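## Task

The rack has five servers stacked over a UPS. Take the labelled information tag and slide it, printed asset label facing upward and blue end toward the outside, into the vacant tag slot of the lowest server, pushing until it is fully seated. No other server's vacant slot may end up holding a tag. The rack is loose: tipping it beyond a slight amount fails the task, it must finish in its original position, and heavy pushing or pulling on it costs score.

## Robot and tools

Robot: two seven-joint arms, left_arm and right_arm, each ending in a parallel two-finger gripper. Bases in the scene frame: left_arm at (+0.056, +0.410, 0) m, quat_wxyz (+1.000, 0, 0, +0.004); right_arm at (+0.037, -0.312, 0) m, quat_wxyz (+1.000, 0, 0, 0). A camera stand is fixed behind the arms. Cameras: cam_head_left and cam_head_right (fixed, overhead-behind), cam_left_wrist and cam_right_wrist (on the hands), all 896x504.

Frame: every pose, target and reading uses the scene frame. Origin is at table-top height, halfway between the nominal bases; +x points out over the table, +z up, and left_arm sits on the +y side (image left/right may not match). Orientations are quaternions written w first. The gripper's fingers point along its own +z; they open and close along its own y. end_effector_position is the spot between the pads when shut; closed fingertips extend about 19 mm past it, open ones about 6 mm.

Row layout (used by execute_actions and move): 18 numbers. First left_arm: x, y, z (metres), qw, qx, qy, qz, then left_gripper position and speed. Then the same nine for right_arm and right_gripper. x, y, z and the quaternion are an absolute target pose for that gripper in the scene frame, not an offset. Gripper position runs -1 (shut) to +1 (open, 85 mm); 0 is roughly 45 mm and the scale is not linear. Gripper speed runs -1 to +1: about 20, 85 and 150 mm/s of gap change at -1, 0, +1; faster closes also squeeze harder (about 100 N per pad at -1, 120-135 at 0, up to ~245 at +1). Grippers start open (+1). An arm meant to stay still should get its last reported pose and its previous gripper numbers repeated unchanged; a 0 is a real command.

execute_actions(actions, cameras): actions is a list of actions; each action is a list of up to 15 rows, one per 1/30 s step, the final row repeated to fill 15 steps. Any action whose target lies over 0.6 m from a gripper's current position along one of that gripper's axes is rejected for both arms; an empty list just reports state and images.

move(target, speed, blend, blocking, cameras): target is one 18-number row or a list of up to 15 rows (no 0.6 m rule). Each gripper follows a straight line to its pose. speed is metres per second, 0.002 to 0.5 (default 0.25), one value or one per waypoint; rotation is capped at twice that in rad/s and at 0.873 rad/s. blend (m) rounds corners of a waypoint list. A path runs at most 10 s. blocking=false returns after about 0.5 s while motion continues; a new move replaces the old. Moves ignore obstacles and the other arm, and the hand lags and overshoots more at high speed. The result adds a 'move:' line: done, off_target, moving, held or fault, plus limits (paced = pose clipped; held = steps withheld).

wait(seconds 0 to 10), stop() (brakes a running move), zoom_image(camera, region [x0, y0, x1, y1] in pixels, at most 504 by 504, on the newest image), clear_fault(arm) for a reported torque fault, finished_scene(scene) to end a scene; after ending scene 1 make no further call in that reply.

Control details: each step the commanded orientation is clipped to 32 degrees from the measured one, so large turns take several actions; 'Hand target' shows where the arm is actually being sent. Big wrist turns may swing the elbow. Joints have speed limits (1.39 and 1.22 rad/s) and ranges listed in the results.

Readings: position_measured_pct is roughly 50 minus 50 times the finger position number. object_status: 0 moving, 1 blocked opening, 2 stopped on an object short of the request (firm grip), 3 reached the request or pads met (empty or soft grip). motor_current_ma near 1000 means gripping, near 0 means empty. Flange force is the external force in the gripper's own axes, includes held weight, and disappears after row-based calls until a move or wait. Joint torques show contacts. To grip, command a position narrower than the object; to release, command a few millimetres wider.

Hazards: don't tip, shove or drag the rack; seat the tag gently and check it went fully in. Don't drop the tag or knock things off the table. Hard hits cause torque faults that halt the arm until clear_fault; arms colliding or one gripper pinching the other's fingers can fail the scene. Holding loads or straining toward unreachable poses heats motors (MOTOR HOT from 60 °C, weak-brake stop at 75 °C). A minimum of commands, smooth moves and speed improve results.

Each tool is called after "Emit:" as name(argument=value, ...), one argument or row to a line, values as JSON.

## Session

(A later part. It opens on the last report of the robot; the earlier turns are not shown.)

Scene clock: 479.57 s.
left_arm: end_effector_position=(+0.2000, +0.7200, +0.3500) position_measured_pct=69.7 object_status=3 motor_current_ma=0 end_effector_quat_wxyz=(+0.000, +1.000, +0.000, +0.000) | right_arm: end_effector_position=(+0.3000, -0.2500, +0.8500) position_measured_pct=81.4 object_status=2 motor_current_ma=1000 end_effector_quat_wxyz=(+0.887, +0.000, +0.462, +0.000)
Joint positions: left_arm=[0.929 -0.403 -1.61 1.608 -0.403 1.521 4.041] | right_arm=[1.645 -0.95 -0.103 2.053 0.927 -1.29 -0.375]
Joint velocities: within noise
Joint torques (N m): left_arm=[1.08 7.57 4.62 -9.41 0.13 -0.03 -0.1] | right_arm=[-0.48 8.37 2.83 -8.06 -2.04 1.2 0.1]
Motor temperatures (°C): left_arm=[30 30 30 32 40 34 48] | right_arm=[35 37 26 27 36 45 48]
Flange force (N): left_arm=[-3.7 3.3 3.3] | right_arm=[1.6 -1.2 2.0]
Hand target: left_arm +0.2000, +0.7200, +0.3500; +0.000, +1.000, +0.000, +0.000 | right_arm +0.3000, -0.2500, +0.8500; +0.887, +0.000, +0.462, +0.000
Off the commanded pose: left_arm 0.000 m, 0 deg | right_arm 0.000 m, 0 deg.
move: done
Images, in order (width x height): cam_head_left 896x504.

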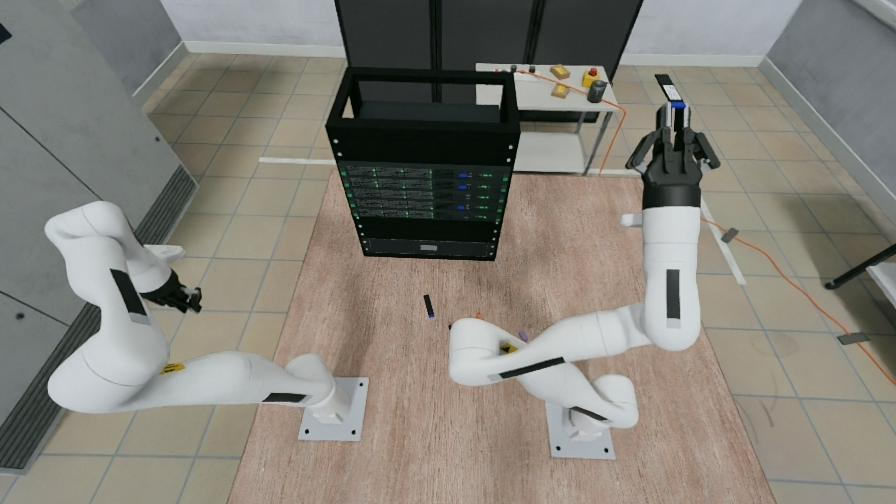

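Emit:
move(
  target=[
    [0.2,0.72,0.35,0,1,0,0,-0.4,-1,0.45,-0.35,0.65,0.887,0,0.4617,0,-0.7,-1],
    [0.2,0.72,0.35,0,1,0,0,-0.4,-1,0.48,-0.25,0.4,0.887,0,0.4617,0,-0.7,-1],
  ],
  speed=0.2,
  cameras=["cam_head_left"],
)

Scene clock: 491.33 s.
left_arm: end_effector_position=(+0.2000, +0.7200, +0.3500) position_measured_pct=69.7 object_status=3 motor_current_ma=0 end_effector_quat_wxyz=(+0.000, +1.000, +0.000, +0.000) | right_arm: end_effector_position=(+0.4809, -0.2497, +0.3997) position_measured_pct=81.4 object_status=2 motor_current_ma=1000 end_effector_quat_wxyz=(+0.896, +0.007, +0.444, -0.003)
Joint positions: left_arm=[0.929 -0.403 -1.61 1.608 -0.403 1.521 4.041] | right_arm=[2.096 -1.55 -2.124 2.581 -1.098 -1.761 0.225]
Joint velocities: within noise
Joint torques (N m): left_arm=[1.16 7.55 4.6 -9.39 0.11 -0.06 -0.11] | right_arm=[-0.41 14.04 6.78 2.74 -2.12 -0.35 0.07]
Motor temperatures (°C): left_arm=[30 30 30 32 40 34 48] | right_arm=[35 37 26 27 36 45 48]
Flange force (N): left_arm=[-4.1 3.7 3.1] | right_arm=[-0.6 -3.2 -3.2]
Hand target: left_arm +0.2000, +0.7200, +0.3500; +0.000, +1.000, +0.000, +0.000 | right_arm +0.4809, -0.2497, +0.3997; +0.896, +0.007, +0.444, -0.003
Off the commanded pose: left_arm 0.000 m, 0 deg | right_arm 0.001 m, 2 deg.
joint sent to its limit (right arm) — joint 4 (elbow), upper limit, where the elbow is as bent as it goes. The joint targets still meet the commanded pose.
move: done
Images, in order (width x height): cam_head_left 896x504.

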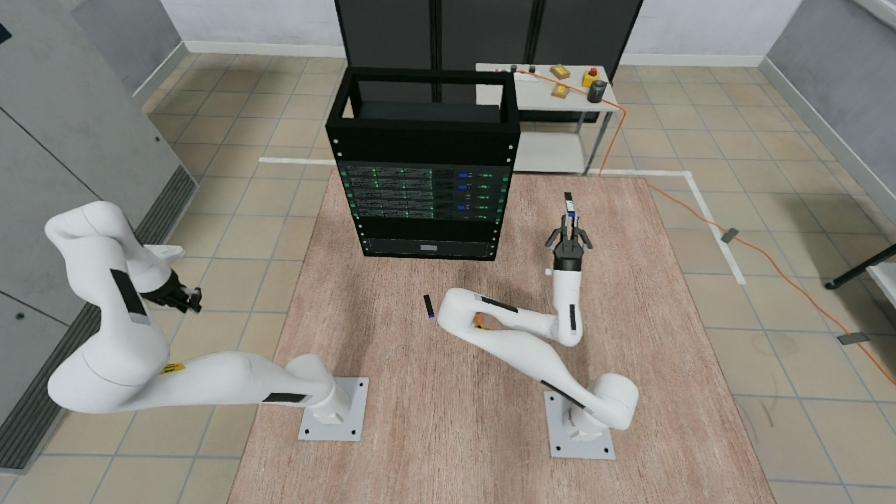

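Emit:
move(
  target=[
    [0.2,0.72,0.35,0,1,0,0,-0.4,-1,0.35,-0.3,0.85,0.887,0,0.4617,0,-0.7,-1],
    [0.2,0.72,0.35,0,1,0,0,-0.4,-1,0.35,-0.7,0.75,0.887,0,0.4617,0,-0.7,-1],
  ],
  speed=0.25,
  cameras=["cam_head_left"],
)

Scene clock: 512.37 s.
left_arm: end_effector_position=(+0.2000, +0.7200, +0.3500) position_measured_pct=69.7 object_status=3 motor_current_ma=0 end_effector_quat_wxyz=(+0.000, +1.000, +0.000, +0.000) | right_arm: end_effector_position=(+0.3500, -0.7000, +0.7500) position_measured_pct=81.4 object_status=2 motor_current_ma=1000 end_effector_quat_wxyz=(+0.887, +0.000, +0.462, +0.000)
Joint positions: left_arm=[0.929 -0.403 -1.61 1.608 -0.403 1.521 4.041] | right_arm=[1.176 0.248 0.232 1.73 0.893 -1.684 0.41]
Joint velocities: within noise
Joint torques (N m): left_arm=[1.09 7.55 4.58 -9.43 0.17 -0.01 -0.12] | right_arm=[-0.44 -14.35 0.61 -8.75 -2.07 -0.73 0.03]
Motor temperatures (°C): left_arm=[30 30 30 32 40 34 48] | right_arm=[35 36 26 27 36 44 48]
Flange force (N): left_arm=[-3.8 3.5 3.4] | right_arm=[0.4 -1.3 -1.1]
Hand target: left_arm +0.2000, +0.7200, +0.3500; +0.000, +1.000, +0.000, +0.000 | right_arm +0.3500, -0.7000, +0.7500; +0.887, +0.000, +0.462, +0.000
Off the commanded pose: left_arm 0.000 m, 0 deg | right_arm 0.000 m, 0 deg.
move: done
Images, in order (width x height): cam_head_left 896x504.

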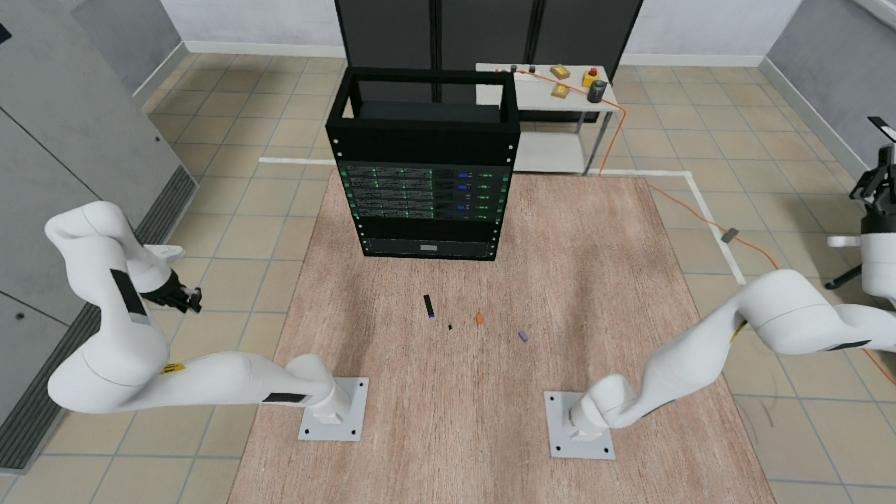

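Emit:
move(
  target=[
    [0.2,0.72,0.35,0,1,0,0,-0.4,-1,0.5,-0.4,0.5,0.887,0,0.4617,0,-0.7,-1],
    [0.2,0.72,0.35,0,1,0,0,-0.4,-1,0.45,0.05,0.3,0.887,0,0.4617,0,-0.7,-1],
  ],
  speed=0.25,
  cameras=["cam_head_left","cam_right_wrist"],
)

Scene clock: 523.27 s.
left_arm: end_effector_position=(+0.2000, +0.7200, +0.3500) position_measured_pct=69.7 object_status=3 motor_current_ma=0 end_effector_quat_wxyz=(+0.000, +1.000, +0.000, +0.000) | right_arm: end_effector_position=(+0.4500, +0.0500, +0.3000) position_measured_pct=81.4 object_status=2 motor_current_ma=1000 end_effector_quat_wxyz=(+0.887, +0.000, +0.462, +0.000)
Joint positions: left_arm=[0.929 -0.403 -1.61 1.608 -0.403 1.521 4.041] | right_arm=[-0.359 1.976 -1.474 1.906 1.178 -2.099 3.635]
Joint velocities: within noise
Joint torques (N m): left_arm=[1.07 7.61 4.6 -9.41 0.13 -0.03 -0.13] | right_arm=[-0.49 -18.26 -6.15 2.53 2.14 1.45 0.08]
Motor temperatures (°C): left_arm=[30 30 30 32 40 34 47] | right_arm=[35 36 26 27 36 44 48]
Flange force (N): left_arm=[-3.7 3.3 3.3] | right_arm=[-0.6 -1.6 1.0]
Hand target: left_arm +0.2000, +0.7200, +0.3500; +0.000, +1.000, +0.000, +0.000 | right_arm +0.4500, +0.0500, +0.3000; +0.887, +0.000, +0.462, +0.000
Off the commanded pose: left_arm 0.000 m, 0 deg | right_arm 0.000 m, 0 deg.
move: done
camera_calibration:
cam_right_wrist: T_world_to_cam=[[0.00755155, 0.999414, 0.03339, -0.0602905], [-0.595888, -0.0223173, 0.802757, 0.0829218], [0.803032, -0.0259588, 0.59537, -0.388889], [0, 0, 0, 1]] pos_world=[0.362158, 0.0520107, 0.16698]
Images, in order (width x height): cam_head_left 896x504, cam_right_wrist 896x504.

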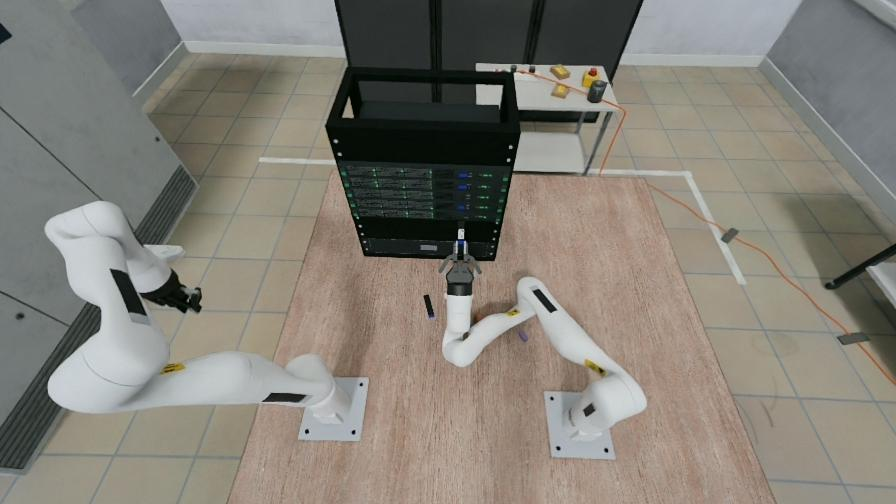

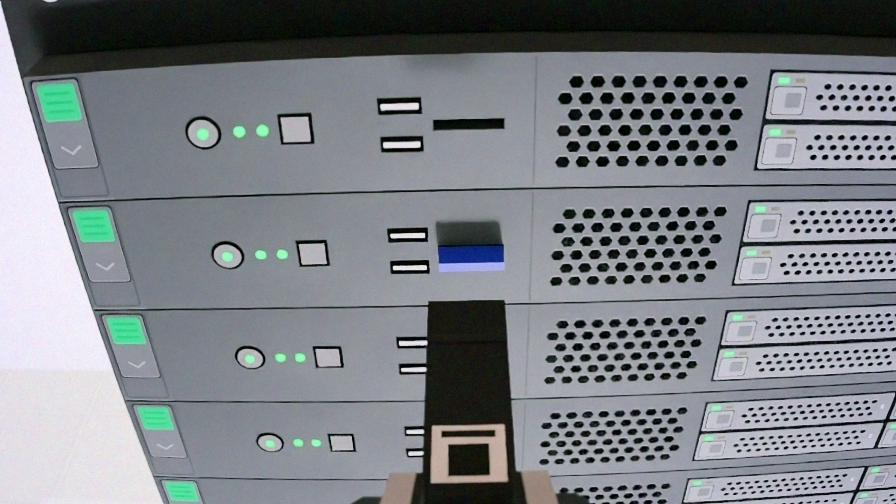

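Emit:
move(
  target=[0.2,0.72,0.35,0,1,0,0,-0.4,-1,0.475,0.051,0.281,0.887,0,0.4617,0,-0.7,-1],
  speed=0.1,
  cameras=["cam_right_wrist"],
)

Scene clock: 557.43 s.
left_arm: end_effector_position=(+0.2000, +0.7200, +0.3500) position_measured_pct=69.7 object_status=3 motor_current_ma=0 end_effector_quat_wxyz=(+0.000, +1.000, +0.000, +0.000) | right_arm: end_effector_position=(+0.4750, +0.0510, +0.2810) position_measured_pct=81.4 object_status=2 motor_current_ma=1000 end_effector_quat_wxyz=(+0.887, +0.000, +0.462, +0.000)
Joint positions: left_arm=[0.929 -0.403 -1.61 1.608 -0.403 1.521 4.041] | right_arm=[-0.314 1.999 -1.458 1.843 1.154 -2.05 3.533]
Joint velocities: within noise
Joint torques (N m): left_arm=[1.06 7.58 4.66 -9.41 0.15 -0.02 -0.12] | right_arm=[-0.4 -18.54 -6.32 2.82 2.28 1.22 0.07]
Motor temperatures (°C): left_arm=[30 30 30 32 40 34 47] | right_arm=[35 35 26 27 36 44 48]
Flange force (N): left_arm=[-3.5 3.1 3.3] | right_arm=[-0.7 -1.2 0.6]
Hand target: left_arm +0.2000, +0.7200, +0.3500; +0.000, +1.000, +0.000, +0.000 | right_arm +0.4750, +0.0510, +0.2810; +0.887, +0.000, +0.462, +0.000
Off the commanded pose: left_arm 0.000 m, 0 deg | right_arm 0.000 m, 0 deg.
move: done
camera_calibration:
cam_right_wrist: T_world_to_cam=[[0.00754933, 0.999414, 0.0333886, -0.0608433], [-0.596, -0.0223138, 0.802674, 0.113149], [0.802949, -0.0259593, 0.595483, -0.397611], [0, 0, 0, 1]] pos_world=[0.387158, 0.0530107, 0.14798]
Images, in order (width x height): cam_right_wrist 896x504.

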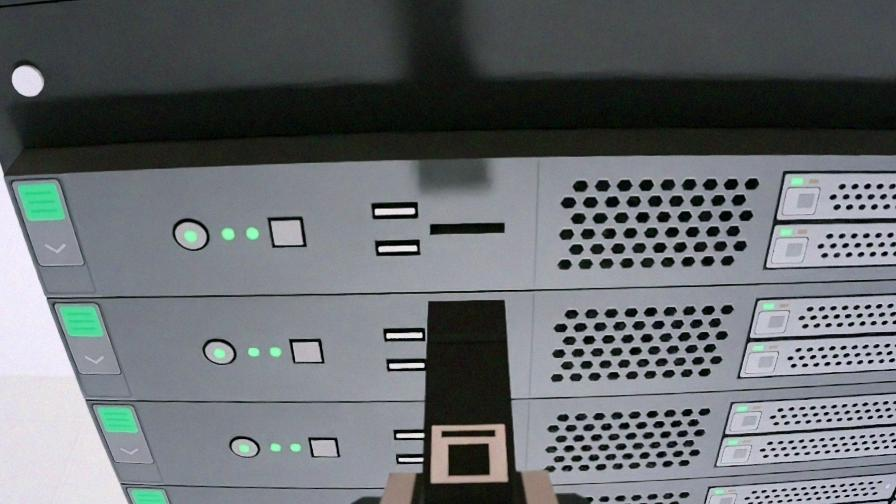

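Emit:
move(
  target=[0.2,0.72,0.35,0,1,0,0,-0.4,-1,0.48,0.0513,0.2745,0.887,0,0.4617,0,-0.7,-1],
  speed=0.1,
  cameras=["cam_right_wrist"],
)

Emit:
zoom_image(
  camera="cam_right_wrist",
  region=[390, 210, 550, 310],
)

Scene clock: 574.93 s.
left_arm: end_effector_position=(+0.2000, +0.7200, +0.3500) position_measured_pct=69.7 object_status=3 motor_current_ma=0 end_effector_quat_wxyz=(+0.000, +1.000, +0.000, +0.000) | right_arm: end_effector_position=(+0.4800, +0.0513, +0.2745) position_measured_pct=81.4 object_status=2 motor_current_ma=1000 end_effector_quat_wxyz=(+0.887, +0.000, +0.462, +0.000)
Joint positions: left_arm=[0.929 -0.403 -1.61 1.608 -0.403 1.521 4.041] | right_arm=[-0.306 2.007 -1.452 1.825 1.152 -2.04 3.508]
Joint velocities: within noise
Joint torques (N m): left_arm=[1.14 7.56 4.65 -9.42 0.12 -0.06 -0.1] | right_arm=[-0.41 -18.58 -6.4 2.86 2.28 1.17 0.09]
Motor temperatures (°C): left_arm=[30 30 30 32 40 34 47] | right_arm=[34 35 26 27 36 44 48]
Flange force (N): left_arm=[-4.0 3.5 3.2] | right_arm=[-0.7 -1.4 0.5]
Hand target: left_arm +0.2000, +0.7200, +0.3500; +0.000, +1.000, +0.000, +0.000 | right_arm +0.4800, +0.0513, +0.2745; +0.887, +0.000, +0.462, +0.000
Off the commanded pose: left_arm 0.000 m, 0 deg | right_arm 0.000 m, 0 deg.
move: done
camera_calibration:
cam_right_wrist: T_world_to_cam=[[0.00749051, 0.999412, 0.0334694, -0.0609523], [-0.596001, -0.0224137, 0.802671, 0.121359], [0.802949, -0.0259602, 0.595482, -0.397748], [0, 0, 0, 1]] pos_world=[0.392158, 0.053311, 0.14148]
Images, in order (width x height): cam_right_wrist 896x504.

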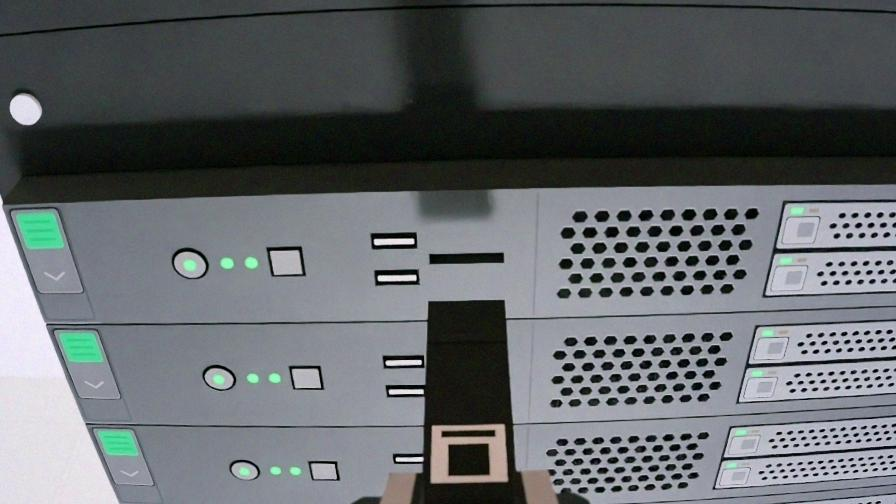

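Scaled by 3.150 from the camera's 896x504 image, which has a finer 1280x720 frame.

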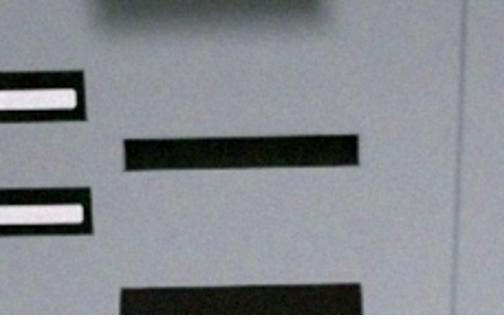

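Emit:
move(
  target=[0.2,0.72,0.35,0,1,0,0,-0.4,-1,0.491,0.0514,0.2719,0.887,0,0.4617,0,-0.7,-1],
  speed=0.05,
  cameras=["cam_right_wrist"],
)

Emit:
zoom_image(
  camera="cam_right_wrist",
  region=[410, 260, 530, 330],
)

Scene clock: 593.37 s.
left_arm: end_effector_position=(+0.2000, +0.7200, +0.3500) position_measured_pct=69.7 object_status=3 motor_current_ma=0 end_effector_quat_wxyz=(+0.000, +1.000, +0.000, +0.000) | right_arm: end_effector_position=(+0.4910, +0.0514, +0.2719) position_measured_pct=81.4 object_status=2 motor_current_ma=1000 end_effector_quat_wxyz=(+0.887, +0.000, +0.462, +0.000)
Joint positions: left_arm=[0.929 -0.403 -1.61 1.608 -0.403 1.521 4.041] | right_arm=[-0.29 2.007 -1.453 1.804 1.137 -2.018 3.476]
Joint velocities: within noise
Joint torques (N m): left_arm=[1.11 7.57 4.59 -9.41 0.14 -0.03 -0.12] | right_arm=[-0.37 -18.75 -6.38 2.84 2.35 1.05 0.05]
Motor temperatures (°C): left_arm=[30 30 30 32 40 34 47] | right_arm=[34 35 26 27 36 44 48]
Flange force (N): left_arm=[-3.9 3.5 3.3] | right_arm=[-1.0 -1.3 0.5]
Hand target: left_arm +0.2000, +0.7200, +0.3500; +0.000, +1.000, +0.000, +0.000 | right_arm +0.4910, +0.0514, +0.2719; +0.887, +0.000, +0.462, +0.000
Off the commanded pose: left_arm 0.000 m, 0 deg | right_arm 0.000 m, 0 deg.
move: done
camera_calibration:
cam_right_wrist: T_world_to_cam=[[0.00754933, 0.999414, 0.0333886, -0.06106], [-0.596, -0.0223138, 0.802674, 0.129999], [0.802949, -0.0259593, 0.595483, -0.405029], [0, 0, 0, 1]] pos_world=[0.403158, 0.0534107, 0.13888]
Images, in order (width x height): cam_right_wrist 896x504.

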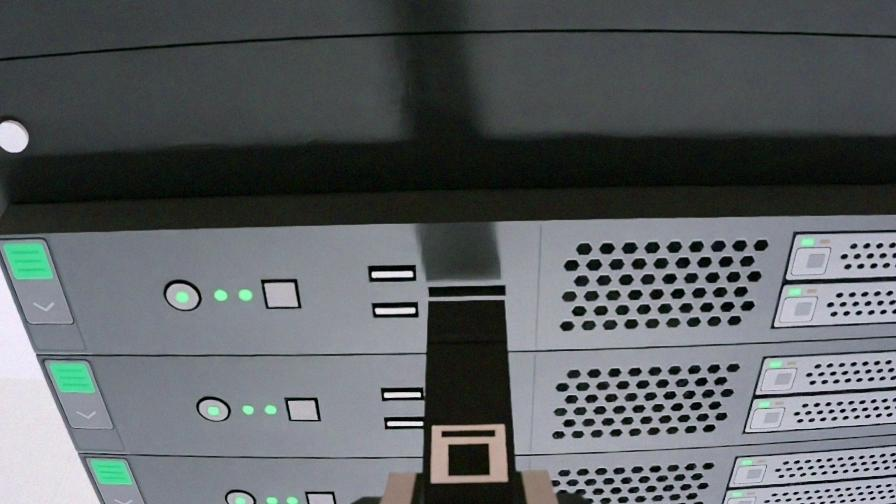

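Scaled by 4.200 from the camera's 896x504 image, which has a finer 1280x720 frame.

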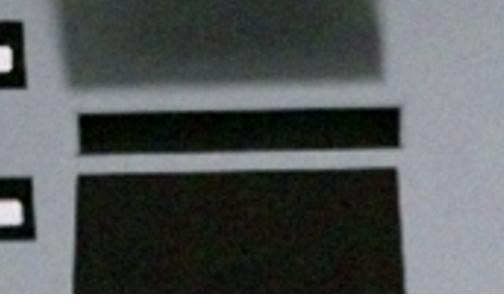

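Emit:
move(
  target=[0.2,0.72,0.35,0,1,0,0,-0.4,-1,0.4945,0.0516,0.2716,0.887,0,0.4617,0,-0.7,-1],
  speed=0.03,
  cameras=["cam_right_wrist"],
)

Emit:
zoom_image(
  camera="cam_right_wrist",
  region=[410, 270, 530, 340],
)

Scene clock: 606.60 s.
left_arm: end_effector_position=(+0.2000, +0.7200, +0.3500) position_measured_pct=69.7 object_status=3 motor_current_ma=0 end_effector_quat_wxyz=(+0.000, +1.000, +0.000, +0.000) | right_arm: end_effector_position=(+0.4945, +0.0516, +0.2716) position_measured_pct=81.4 object_status=2 motor_current_ma=1000 end_effector_quat_wxyz=(+0.887, +0.000, +0.462, +0.000)
Joint positions: left_arm=[0.929 -0.403 -1.61 1.608 -0.403 1.521 4.041] | right_arm=[-0.285 2.007 -1.454 1.798 1.132 -2.011 3.467]
Joint velocities: within noise
Joint torques (N m): left_arm=[1.11 7.6 4.58 -9.43 0.14 -0.03 -0.13] | right_arm=[-0.44 -18.8 -6.46 2.88 2.38 1.02 0.07]
Motor temperatures (°C): left_arm=[30 30 30 32 40 34 47] | right_arm=[34 35 26 27 36 44 48]
Flange force (N): left_arm=[-3.9 3.5 3.3] | right_arm=[-0.8 -1.4 0.6]
Hand target: left_arm +0.2000, +0.7200, +0.3500; +0.000, +1.000, +0.000, +0.000 | right_arm +0.4945, +0.0516, +0.2716; +0.887, +0.000, +0.462, +0.000
Off the commanded pose: left_arm 0.000 m, 0 deg | right_arm 0.000 m, 0 deg.
move: done
camera_calibration:
cam_right_wrist: T_world_to_cam=[[0.00749051, 0.999412, 0.0334694, -0.0612637], [-0.596001, -0.0224137, 0.802671, 0.132336], [0.802949, -0.0259602, 0.595482, -0.407656], [0, 0, 0, 1]] pos_world=[0.406658, 0.053611, 0.13858]
Images, in order (width x height): cam_right_wrist 896x504.

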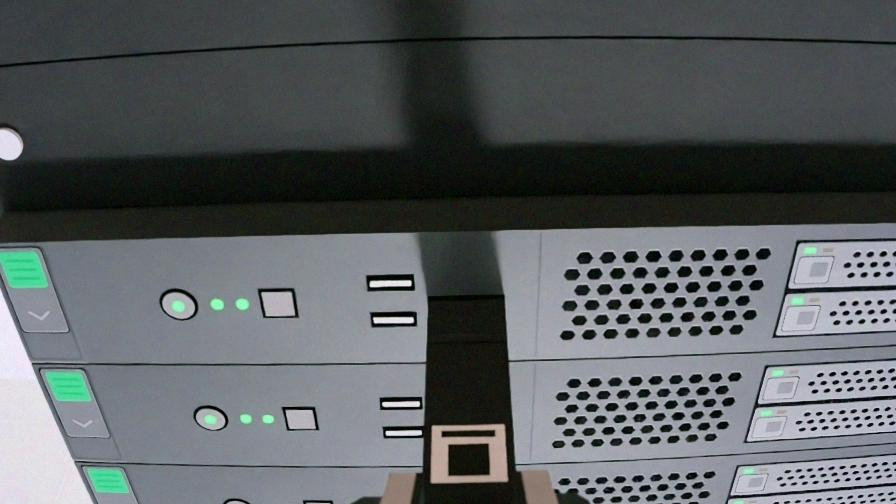

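Scaled by 4.200 from the camera's 896x504 image, which has a finer 1280x720 frame.

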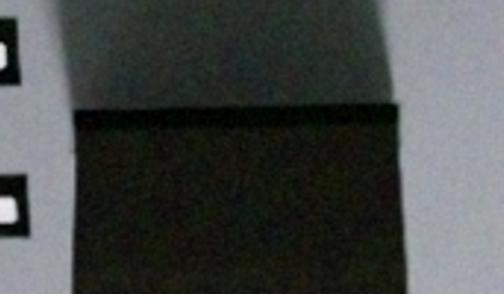

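Emit:
move(
  target=[0.2,0.72,0.35,0,1,0,0,-0.4,-1,0.4975,0.0516,0.2720,0.887,0,0.4617,0,-0.7,-1],
  speed=0.01,
  cameras=["cam_right_wrist"],
)

Emit:
zoom_image(
  camera="cam_right_wrist",
  region=[410, 270, 530, 340],
)

Scene clock: 617.70 s.
left_arm: end_effector_position=(+0.2000, +0.7200, +0.3500) position_measured_pct=69.7 object_status=3 motor_current_ma=0 end_effector_quat_wxyz=(+0.000, +1.000, +0.000, +0.000) | right_arm: end_effector_position=(+0.4975, +0.0516, +0.2720) position_measured_pct=81.4 object_status=2 motor_current_ma=1000 end_effector_quat_wxyz=(+0.887, +0.000, +0.462, +0.000)
Joint positions: left_arm=[0.929 -0.403 -1.61 1.608 -0.403 1.521 4.041] | right_arm=[-0.281 2.005 -1.456 1.793 1.127 -2.005 3.46]
Joint velocities: within noise
Joint torques (N m): left_arm=[1.11 7.61 4.58 -9.43 0.15 -0.02 -0.1] | right_arm=[6.04 -18.88 -9.12 -0.52 -0.57 -0.01 0.06]
Motor temperatures (°C): left_arm=[30 30 30 32 40 34 47] | right_arm=[34 34 26 27 36 44 48]
Flange force (N): left_arm=[-4.0 3.5 3.3] | right_arm=[-10.8 -0.7 -13.9]
Hand target: left_arm +0.2000, +0.7200, +0.3500; +0.000, +1.000, +0.000, +0.000 | right_arm +0.4975, +0.0516, +0.2720; +0.887, +0.000, +0.462, +0.000
Off the commanded pose: left_arm 0.000 m, 0 deg | right_arm 0.000 m, 0 deg.
move: done
camera_calibration:
cam_right_wrist: T_world_to_cam=[[0.00746852, 0.999417, 0.0333298, -0.061371], [-0.595998, -0.0223148, 0.802675, 0.133798], [0.802951, -0.0258593, 0.595484, -0.410307], [0, 0, 0, 1]] pos_world=[0.409658, 0.0537107, 0.13898]
Images, in order (width x height): cam_right_wrist 896x504.

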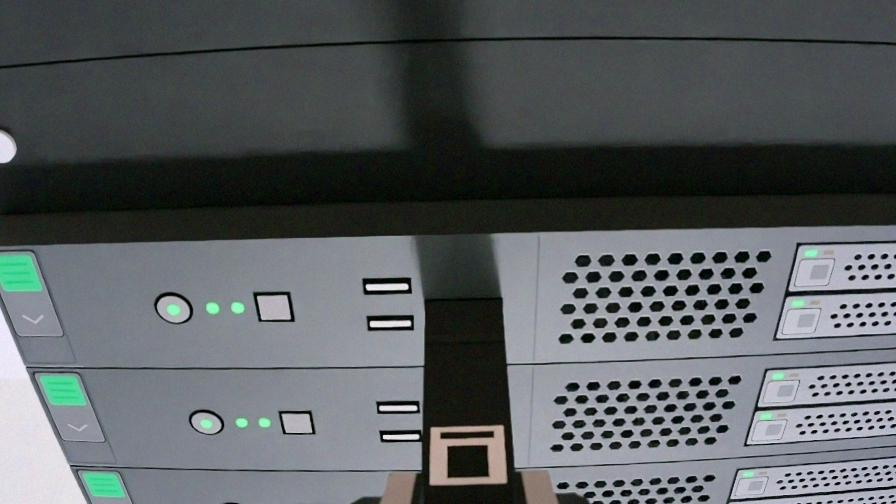

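Scaled by 4.200 from the camera's 896x504 image, which has a finer 1280x720 frame.

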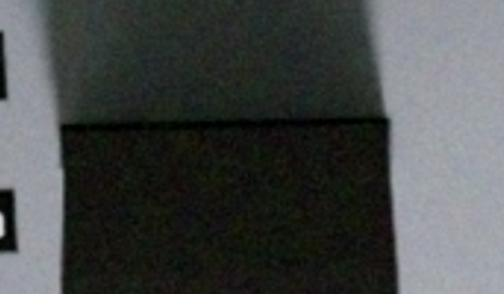

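Emit:
move(
  target=[0.2,0.72,0.35,0,1,0,0,-0.4,-1,0.4945,0.0516,0.2716,0.887,0,0.4617,0,-0.7,-1],
  speed=0.03,
  cameras=["cam_right_wrist"],
)

Emit:
zoom_image(
  camera="cam_right_wrist",
  region=[410, 270, 530, 340],
)

Scene clock: 638.13 s.
left_arm: end_effector_position=(+0.2000, +0.7200, +0.3500) position_measured_pct=69.7 object_status=3 motor_current_ma=0 end_effector_quat_wxyz=(+0.000, +1.000, +0.000, +0.000) | right_arm: end_effector_position=(+0.4945, +0.0516, +0.2716) position_measured_pct=81.4 object_status=2 motor_current_ma=1000 end_effector_quat_wxyz=(+0.887, +0.000, +0.462, +0.000)
Joint positions: left_arm=[0.929 -0.403 -1.61 1.608 -0.403 1.521 4.041] | right_arm=[-0.285 2.007 -1.454 1.798 1.132 -2.011 3.467]
Joint velocities: within noise
Joint torques (N m): left_arm=[1.05 7.6 4.61 -9.45 0.13 -0.03 -0.12] | right_arm=[-0.42 -18.79 -6.41 2.89 2.35 1.05 0.05]
Motor temperatures (°C): left_arm=[30 30 30 31 40 34 47] | right_arm=[34 34 26 27 36 44 48]
Flange force (N): left_arm=[-3.6 3.3 3.4] | right_arm=[-0.9 -1.3 0.6]
Hand target: left_arm +0.2000, +0.7200, +0.3500; +0.000, +1.000, +0.000, +0.000 | right_arm +0.4945, +0.0516, +0.2716; +0.887, +0.000, +0.462, +0.000
Off the commanded pose: left_arm 0.000 m, 0 deg | right_arm 0.000 m, 0 deg.
move: done
camera_calibration:
cam_right_wrist: T_world_to_cam=[[0.00749051, 0.999412, 0.0334694, -0.0612637], [-0.596001, -0.0224137, 0.802671, 0.132336], [0.802949, -0.0259602, 0.595482, -0.407656], [0, 0, 0, 1]] pos_world=[0.406658, 0.053611, 0.13858]
Images, in order (width x height): cam_right_wrist 896x504.

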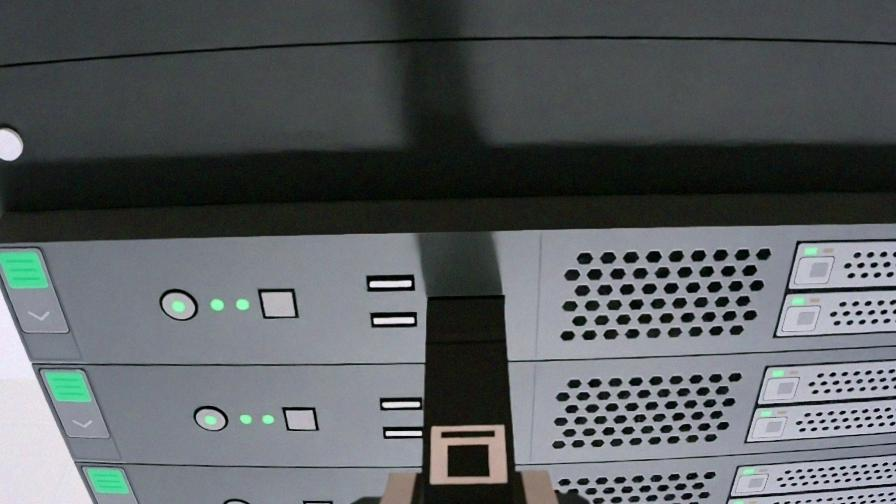

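Scaled by 4.200 from the camera's 896x504 image, which has a finer 1280x720 frame.

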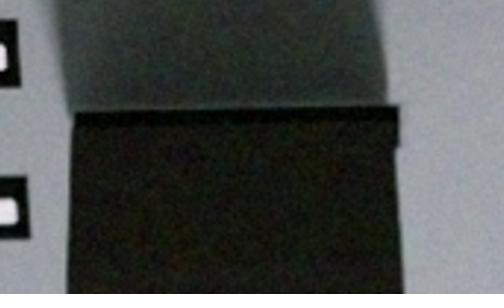

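Emit:
move(
  target=[
    [0.2,0.72,0.35,0,1,0,0,-0.4,-1,0.4945,0.0518,0.2718,0.887,0,0.4617,0,-0.7,-1],
    [0.2,0.72,0.35,0,1,0,0,-0.4,-1,0.4975,0.0518,0.2718,0.887,0,0.4617,0,-0.7,-1],
  ],
  speed=0.01,
  cameras=["cam_right_wrist"],
)

Emit:
zoom_image(
  camera="cam_right_wrist",
  region=[410, 270, 530, 340],
)

Scene clock: 664.07 s.
left_arm: end_effector_position=(+0.2000, +0.7200, +0.3500) position_measured_pct=69.7 object_status=3 motor_current_ma=0 end_effector_quat_wxyz=(+0.000, +1.000, +0.000, +0.000) | right_arm: end_effector_position=(+0.4975, +0.0518, +0.2718) position_measured_pct=81.4 object_status=2 motor_current_ma=1000 end_effector_quat_wxyz=(+0.887, +0.000, +0.462, +0.000)
Joint positions: left_arm=[0.929 -0.403 -1.61 1.608 -0.403 1.521 4.041] | right_arm=[-0.282 2.005 -1.456 1.793 1.127 -2.005 3.46]
Joint velocities: within noise
Joint torques (N m): left_arm=[1.07 7.6 4.62 -9.43 0.15 -0.06 -0.13] | right_arm=[4.27 -18.52 -8.35 0.02 -0.37 0.58 0.09]
Motor temperatures (°C): left_arm=[30 30 30 31 40 34 47] | right_arm=[34 34 26 27 36 44 48]
Flange force (N): left_arm=[-3.6 3.2 3.3] | right_arm=[-9.6 -2.5 -11.2]
Hand target: left_arm +0.2000, +0.7200, +0.3500; +0.000, +1.000, +0.000, +0.000 | right_arm +0.4975, +0.0518, +0.2718; +0.887, +0.000, +0.462, +0.000
Off the commanded pose: left_arm 0.000 m, 0 deg | right_arm 0.000 m, 0 deg.
move: done
camera_calibration:
cam_right_wrist: T_world_to_cam=[[0.0074097, 0.999414, 0.0334106, -0.0615508], [-0.595999, -0.0224147, 0.802672, 0.13391], [0.802951, -0.0258603, 0.595484, -0.410102], [0, 0, 0, 1]] pos_world=[0.409558, 0.053911, 0.13878]
Images, in order (width x height): cam_right_wrist 896x504.

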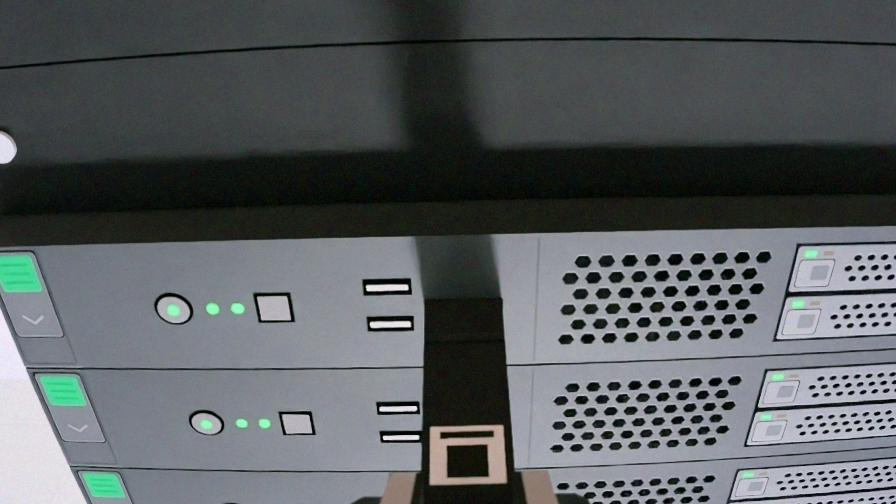

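Scaled by 4.200 from the camera's 896x504 image, which has a finer 1280x720 frame.

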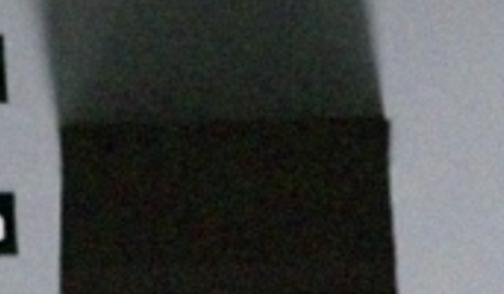

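Emit:
zoom_image(
  camera="cam_right_wrist",
  region=[480, 285, 516, 315],
)

Emit:
zoom_image(
  camera="cam_right_wrist",
  region=[412, 285, 448, 315],
)

Scaled by 14.000 from the camera's 896x504 image, which has a finer 1280x720 frame.

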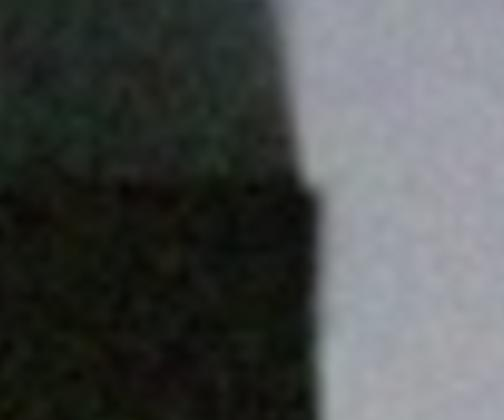

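Scaled by 14.000 from the camera's 896x504 image, which has a finer 1280x720 frame.

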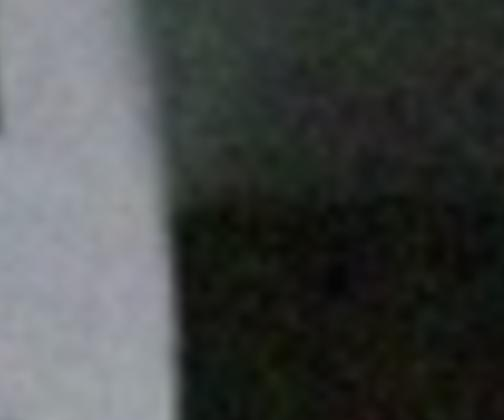

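Emit:
move(
  target=[0.2,0.72,0.35,0,1,0,0,-0.4,-1,0.4985,0.0515,0.2719,0.887,0,0.4617,0,-0.7,-1],
  speed=0.01,
  cameras=["cam_right_wrist"],
)

Emit:
zoom_image(
  camera="cam_right_wrist",
  region=[410, 270, 530, 340],
)

Scene clock: 709.37 s.
left_arm: end_effector_position=(+0.2000, +0.7200, +0.3500) position_measured_pct=69.7 object_status=3 motor_current_ma=0 end_effector_quat_wxyz=(+0.000, +1.000, +0.000, +0.000) | right_arm: end_effector_position=(+0.4985, +0.0515, +0.2719) position_measured_pct=81.4 object_status=2 motor_current_ma=1000 end_effector_quat_wxyz=(+0.887, +0.000, +0.462, +0.000)
Joint positions: left_arm=[0.929 -0.403 -1.61 1.608 -0.403 1.521 4.041] | right_arm=[-0.28 2.005 -1.456 1.792 1.126 -2.003 3.457]
Joint velocities: within noise
Joint torques (N m): left_arm=[1.12 7.58 4.63 -9.44 0.13 -0.01 -0.11] | right_arm=[5.14 -18.47 -8.67 -0.12 -0.34 0.15 0.06]
Motor temperatures (°C): left_arm=[30 30 30 31 40 34 47] | right_arm=[34 34 27 27 36 44 48]
Flange force (N): left_arm=[-3.9 3.5 3.4] | right_arm=[-10.1 -0.9 -11.7]
Hand target: left_arm +0.2000, +0.7200, +0.3500; +0.000, +1.000, +0.000, +0.000 | right_arm +0.4985, +0.0515, +0.2719; +0.887, +0.000, +0.462, +0.000
Off the commanded pose: left_arm 0.000 m, 0 deg | right_arm 0.000 m, 0 deg.
move: done
camera_calibration:
cam_right_wrist: T_world_to_cam=[[0.00755202, 0.999414, 0.0333904, -0.0612179], [-0.595935, -0.0223158, 0.802722, 0.134438], [0.802997, -0.0259607, 0.595418, -0.411059], [0, 0, 0, 1]] pos_world=[0.410658, 0.0535107, 0.13888]
Images, in order (width x height): cam_right_wrist 896x504.

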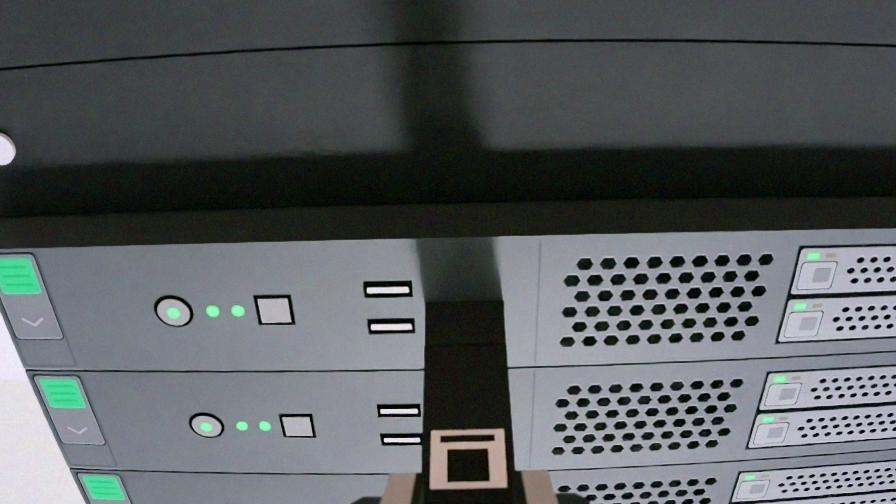

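Scaled by 4.200 from the camera's 896x504 image, which has a finer 1280x720 frame.

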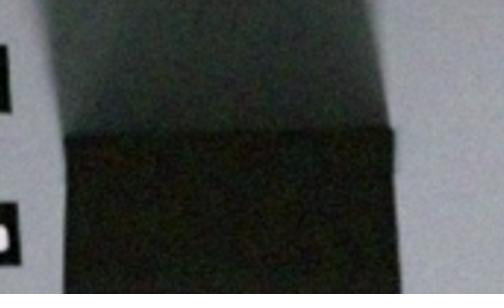

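Emit:
move(
  target=[0.2,0.72,0.35,0,1,0,0,-0.4,-1,0.4915,0.0515,0.2719,0.887,0,0.4617,0,-0.7,-1],
  speed=0.03,
  cameras=["cam_right_wrist"],
)

Emit:
zoom_image(
  camera="cam_right_wrist",
  region=[480, 275, 516, 315],
)

Emit:
zoom_image(
  camera="cam_right_wrist",
  region=[412, 275, 448, 315],
)

Emit:
zoom_image(
  camera="cam_right_wrist",
  region=[390, 290, 550, 504],
)

Scene clock: 736.60 s.
left_arm: end_effector_position=(+0.2000, +0.7200, +0.3500) position_measured_pct=69.7 object_status=3 motor_current_ma=0 end_effector_quat_wxyz=(+0.000, +1.000, +0.000, +0.000) | right_arm: end_effector_position=(+0.4915, +0.0515, +0.2719) position_measured_pct=81.4 object_status=2 motor_current_ma=1000 end_effector_quat_wxyz=(+0.887, +0.000, +0.462, +0.000)
Joint positions: left_arm=[0.929 -0.403 -1.61 1.608 -0.403 1.521 4.041] | right_arm=[-0.289 2.007 -1.453 1.803 1.136 -2.017 3.475]
Joint velocities: within noise
Joint torques (N m): left_arm=[1.1 7.6 4.62 -9.44 0.15 -0.05 -0.11] | right_arm=[-0.42 -18.75 -6.4 2.79 2.34 1.11 0.05]
Motor temperatures (°C): left_arm=[30 30 30 31 40 34 47] | right_arm=[34 34 27 27 36 44 48]
Flange force (N): left_arm=[-3.9 3.4 3.3] | right_arm=[-1.1 -1.7 0.4]
Hand target: left_arm +0.2000, +0.7200, +0.3500; +0.000, +1.000, +0.000, +0.000 | right_arm +0.4915, +0.0515, +0.2719; +0.887, +0.000, +0.462, +0.000
Off the commanded pose: left_arm 0.000 m, 0 deg | right_arm 0.000 m, 0 deg.
move: done
camera_calibration:
cam_right_wrist: T_world_to_cam=[[0.00755202, 0.999414, 0.0333904, -0.061165], [-0.595935, -0.0223158, 0.802722, 0.130266], [0.802997, -0.0259607, 0.595418, -0.405438], [0, 0, 0, 1]] pos_world=[0.403658, 0.0535107, 0.13888]
Images, in order (width x height): cam_right_wrist 896x504.

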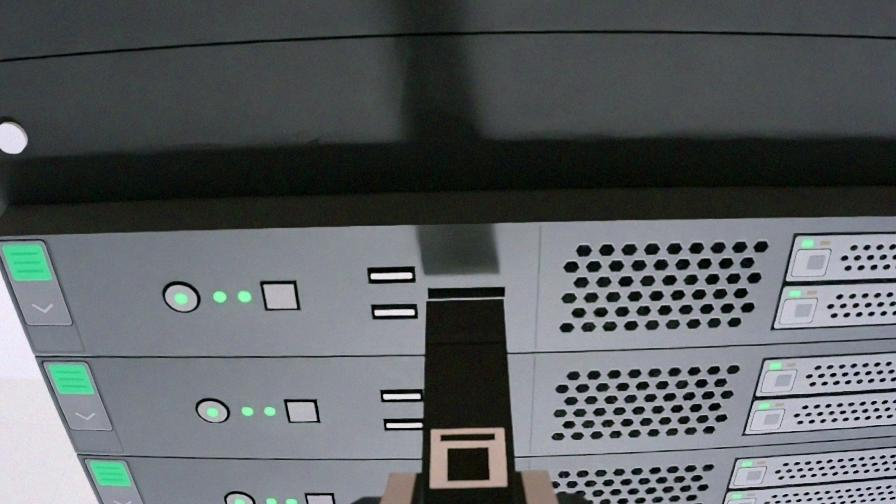

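Scaled by 12.600 from the camera's 896x504 image, which has a finer 1280x720 frame.

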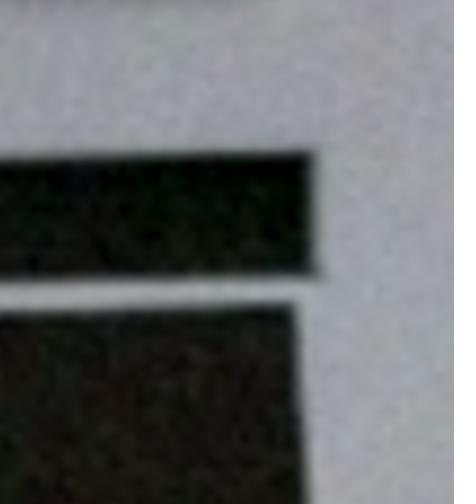

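Scaled by 12.600 from the camera's 896x504 image, which has a finer 1280x720 frame.

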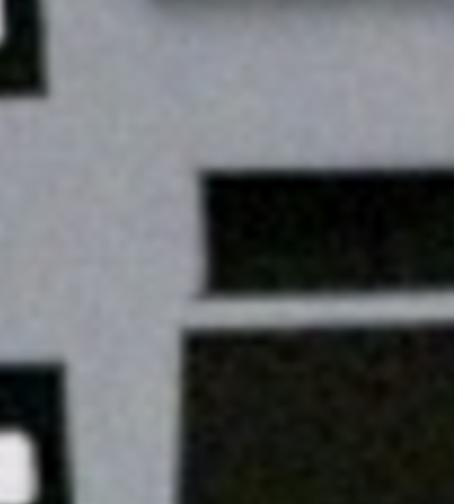

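Scaled by 2.355 from the camera's 896x504 image, which has a finer 1280x720 frame.

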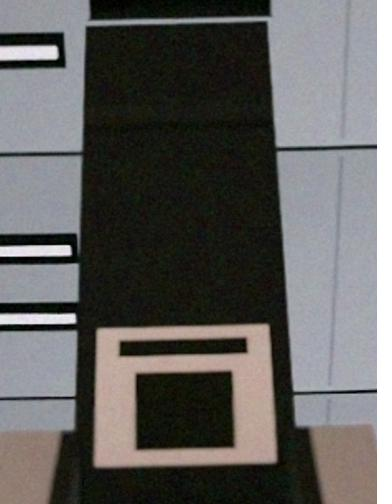

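Emit:
move(
  target=[
    [0.2,0.72,0.35,0,1,0,0,-0.4,-1,0.4955,0.0518,0.2722,0.887,0,0.4617,0,-0.7,-1],
    [0.2,0.72,0.35,0,1,0,0,-0.4,-1,0.4985,0.0518,0.2722,0.887,0,0.4617,0,-0.7,-1],
  ],
  speed=[0.03,0.01],
  cameras=["cam_right_wrist"],
)

Emit:
zoom_image(
  camera="cam_right_wrist",
  region=[410, 270, 530, 340],
)

Scene clock: 784.93 s.
left_arm: end_effector_position=(+0.2000, +0.7200, +0.3500) position_measured_pct=69.7 object_status=3 motor_current_ma=0 end_effector_quat_wxyz=(+0.000, +1.000, +0.000, +0.000) | right_arm: end_effector_position=(+0.4985, +0.0518, +0.2722) position_measured_pct=81.4 object_status=2 motor_current_ma=1000 end_effector_quat_wxyz=(+0.887, +0.000, +0.462, +0.000)
Joint positions: left_arm=[0.929 -0.403 -1.61 1.608 -0.403 1.521 4.041] | right_arm=[-0.28 2.004 -1.457 1.792 1.125 -2.003 3.458]
Joint velocities: within noise
Joint torques (N m): left_arm=[1.1 7.6 4.63 -9.4 0.12 -0.03 -0.12] | right_arm=[3.93 -18.56 -8.17 0.18 -0.25 0.69 0.08]
Motor temperatures (°C): left_arm=[30 30 30 31 40 34 47] | right_arm=[34 33 26 27 36 44 47]
Flange force (N): left_arm=[-3.8 3.3 3.2] | right_arm=[-9.2 -2.5 -10.6]
Hand target: left_arm +0.2000, +0.7200, +0.3500; +0.000, +1.000, +0.000, +0.000 | right_arm +0.4985, +0.0518, +0.2722; +0.887, +0.000, +0.462, +0.000
Off the commanded pose: left_arm 0.000 m, 0 deg | right_arm 0.000 m, 0 deg.
move: done
camera_calibration:
cam_right_wrist: T_world_to_cam=[[0.0074097, 0.999414, 0.0334106, -0.0615716], [-0.595999, -0.0224147, 0.802672, 0.134184], [0.802951, -0.0258603, 0.595484, -0.411143], [0, 0, 0, 1]] pos_world=[0.410558, 0.053911, 0.13918]
Images, in order (width x height): cam_right_wrist 896x504.

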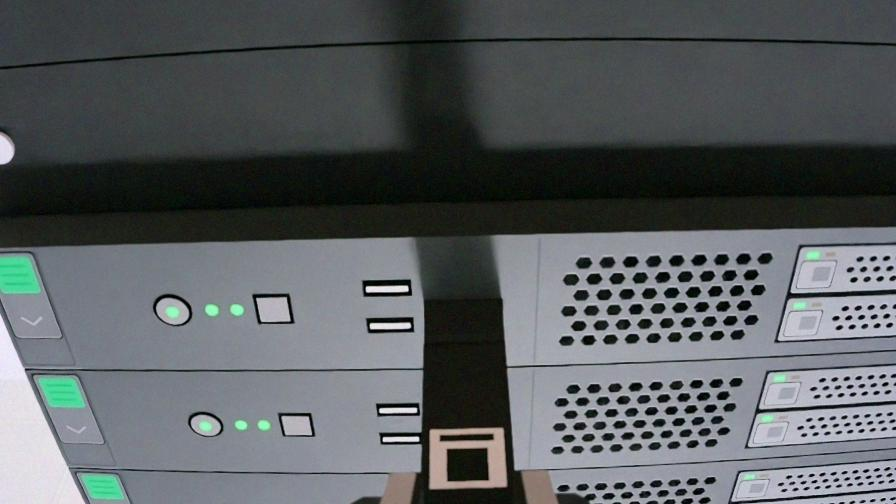

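Scaled by 4.200 from the camera's 896x504 image, which has a finer 1280x720 frame.

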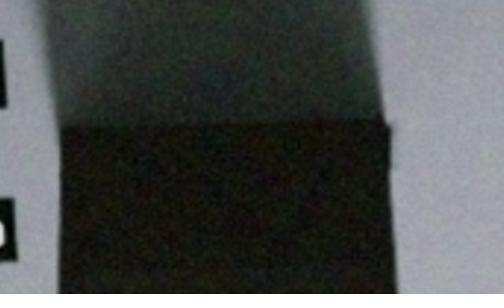

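Emit:
move(
  target=[0.2,0.72,0.35,0,1,0,0,-0.4,-1,0.5005,0.0518,0.2722,0.887,0,0.4617,0,-0.7,-1],
  speed=0.01,
  cameras=["cam_right_wrist"],
)

Emit:
zoom_image(
  camera="cam_right_wrist",
  region=[410, 270, 530, 340],
)

Scene clock: 794.67 s.
left_arm: end_effector_position=(+0.2000, +0.7200, +0.3500) position_measured_pct=69.7 object_status=3 motor_current_ma=0 end_effector_quat_wxyz=(+0.000, +1.000, +0.000, +0.000) | right_arm: end_effector_position=(+0.5005, +0.0518, +0.2722) position_measured_pct=81.4 object_status=2 motor_current_ma=1000 end_effector_quat_wxyz=(+0.887, +0.000, +0.462, +0.000)
Joint positions: left_arm=[0.929 -0.403 -1.61 1.608 -0.403 1.521 4.041] | right_arm=[-0.278 2.003 -1.458 1.788 1.123 -1.999 3.453]
Joint velocities: within noise
Joint torques (N m): left_arm=[1.09 7.58 4.64 -9.45 0.16 -0.03 -0.12] | right_arm=[3.03 -18.5 -7.87 0.6 0.09 0.79 0.03]
Motor temperatures (°C): left_arm=[30 30 29 31 40 34 47] | right_arm=[34 33 26 27 36 44 47]
Flange force (N): left_arm=[-3.7 3.3 3.4] | right_arm=[-8.0 -2.8 -8.7]
Hand target: left_arm +0.2000, +0.7200, +0.3500; +0.000, +1.000, +0.000, +0.000 | right_arm +0.5005, +0.0518, +0.2722; +0.887, +0.000, +0.462, +0.000
Off the commanded pose: left_arm 0.000 m, 0 deg | right_arm 0.000 m, 0 deg.
move: done
camera_calibration:
cam_right_wrist: T_world_to_cam=[[0.00763283, 0.999411, 0.0334492, -0.0615843], [-0.595937, -0.0223148, 0.802721, 0.135396], [0.802995, -0.0260607, 0.595416, -0.41283], [0, 0, 0, 1]] pos_world=[0.412658, 0.0538108, 0.13918]
Images, in order (width x height): cam_right_wrist 896x504.

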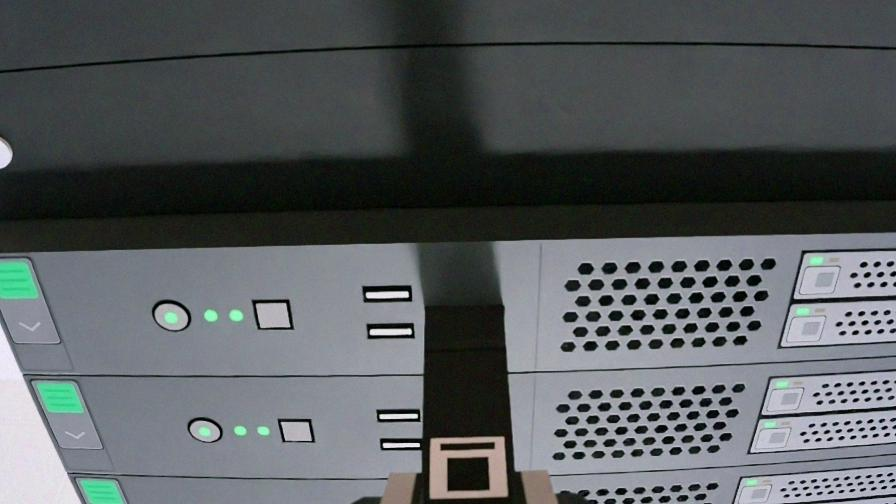

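Scaled by 4.200 from the camera's 896x504 image, which has a finer 1280x720 frame.

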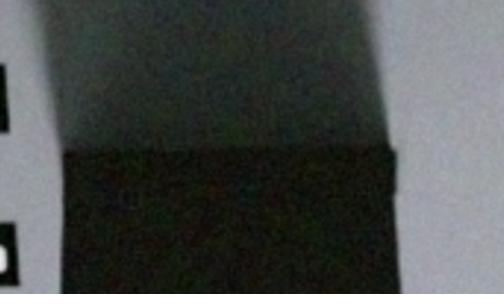

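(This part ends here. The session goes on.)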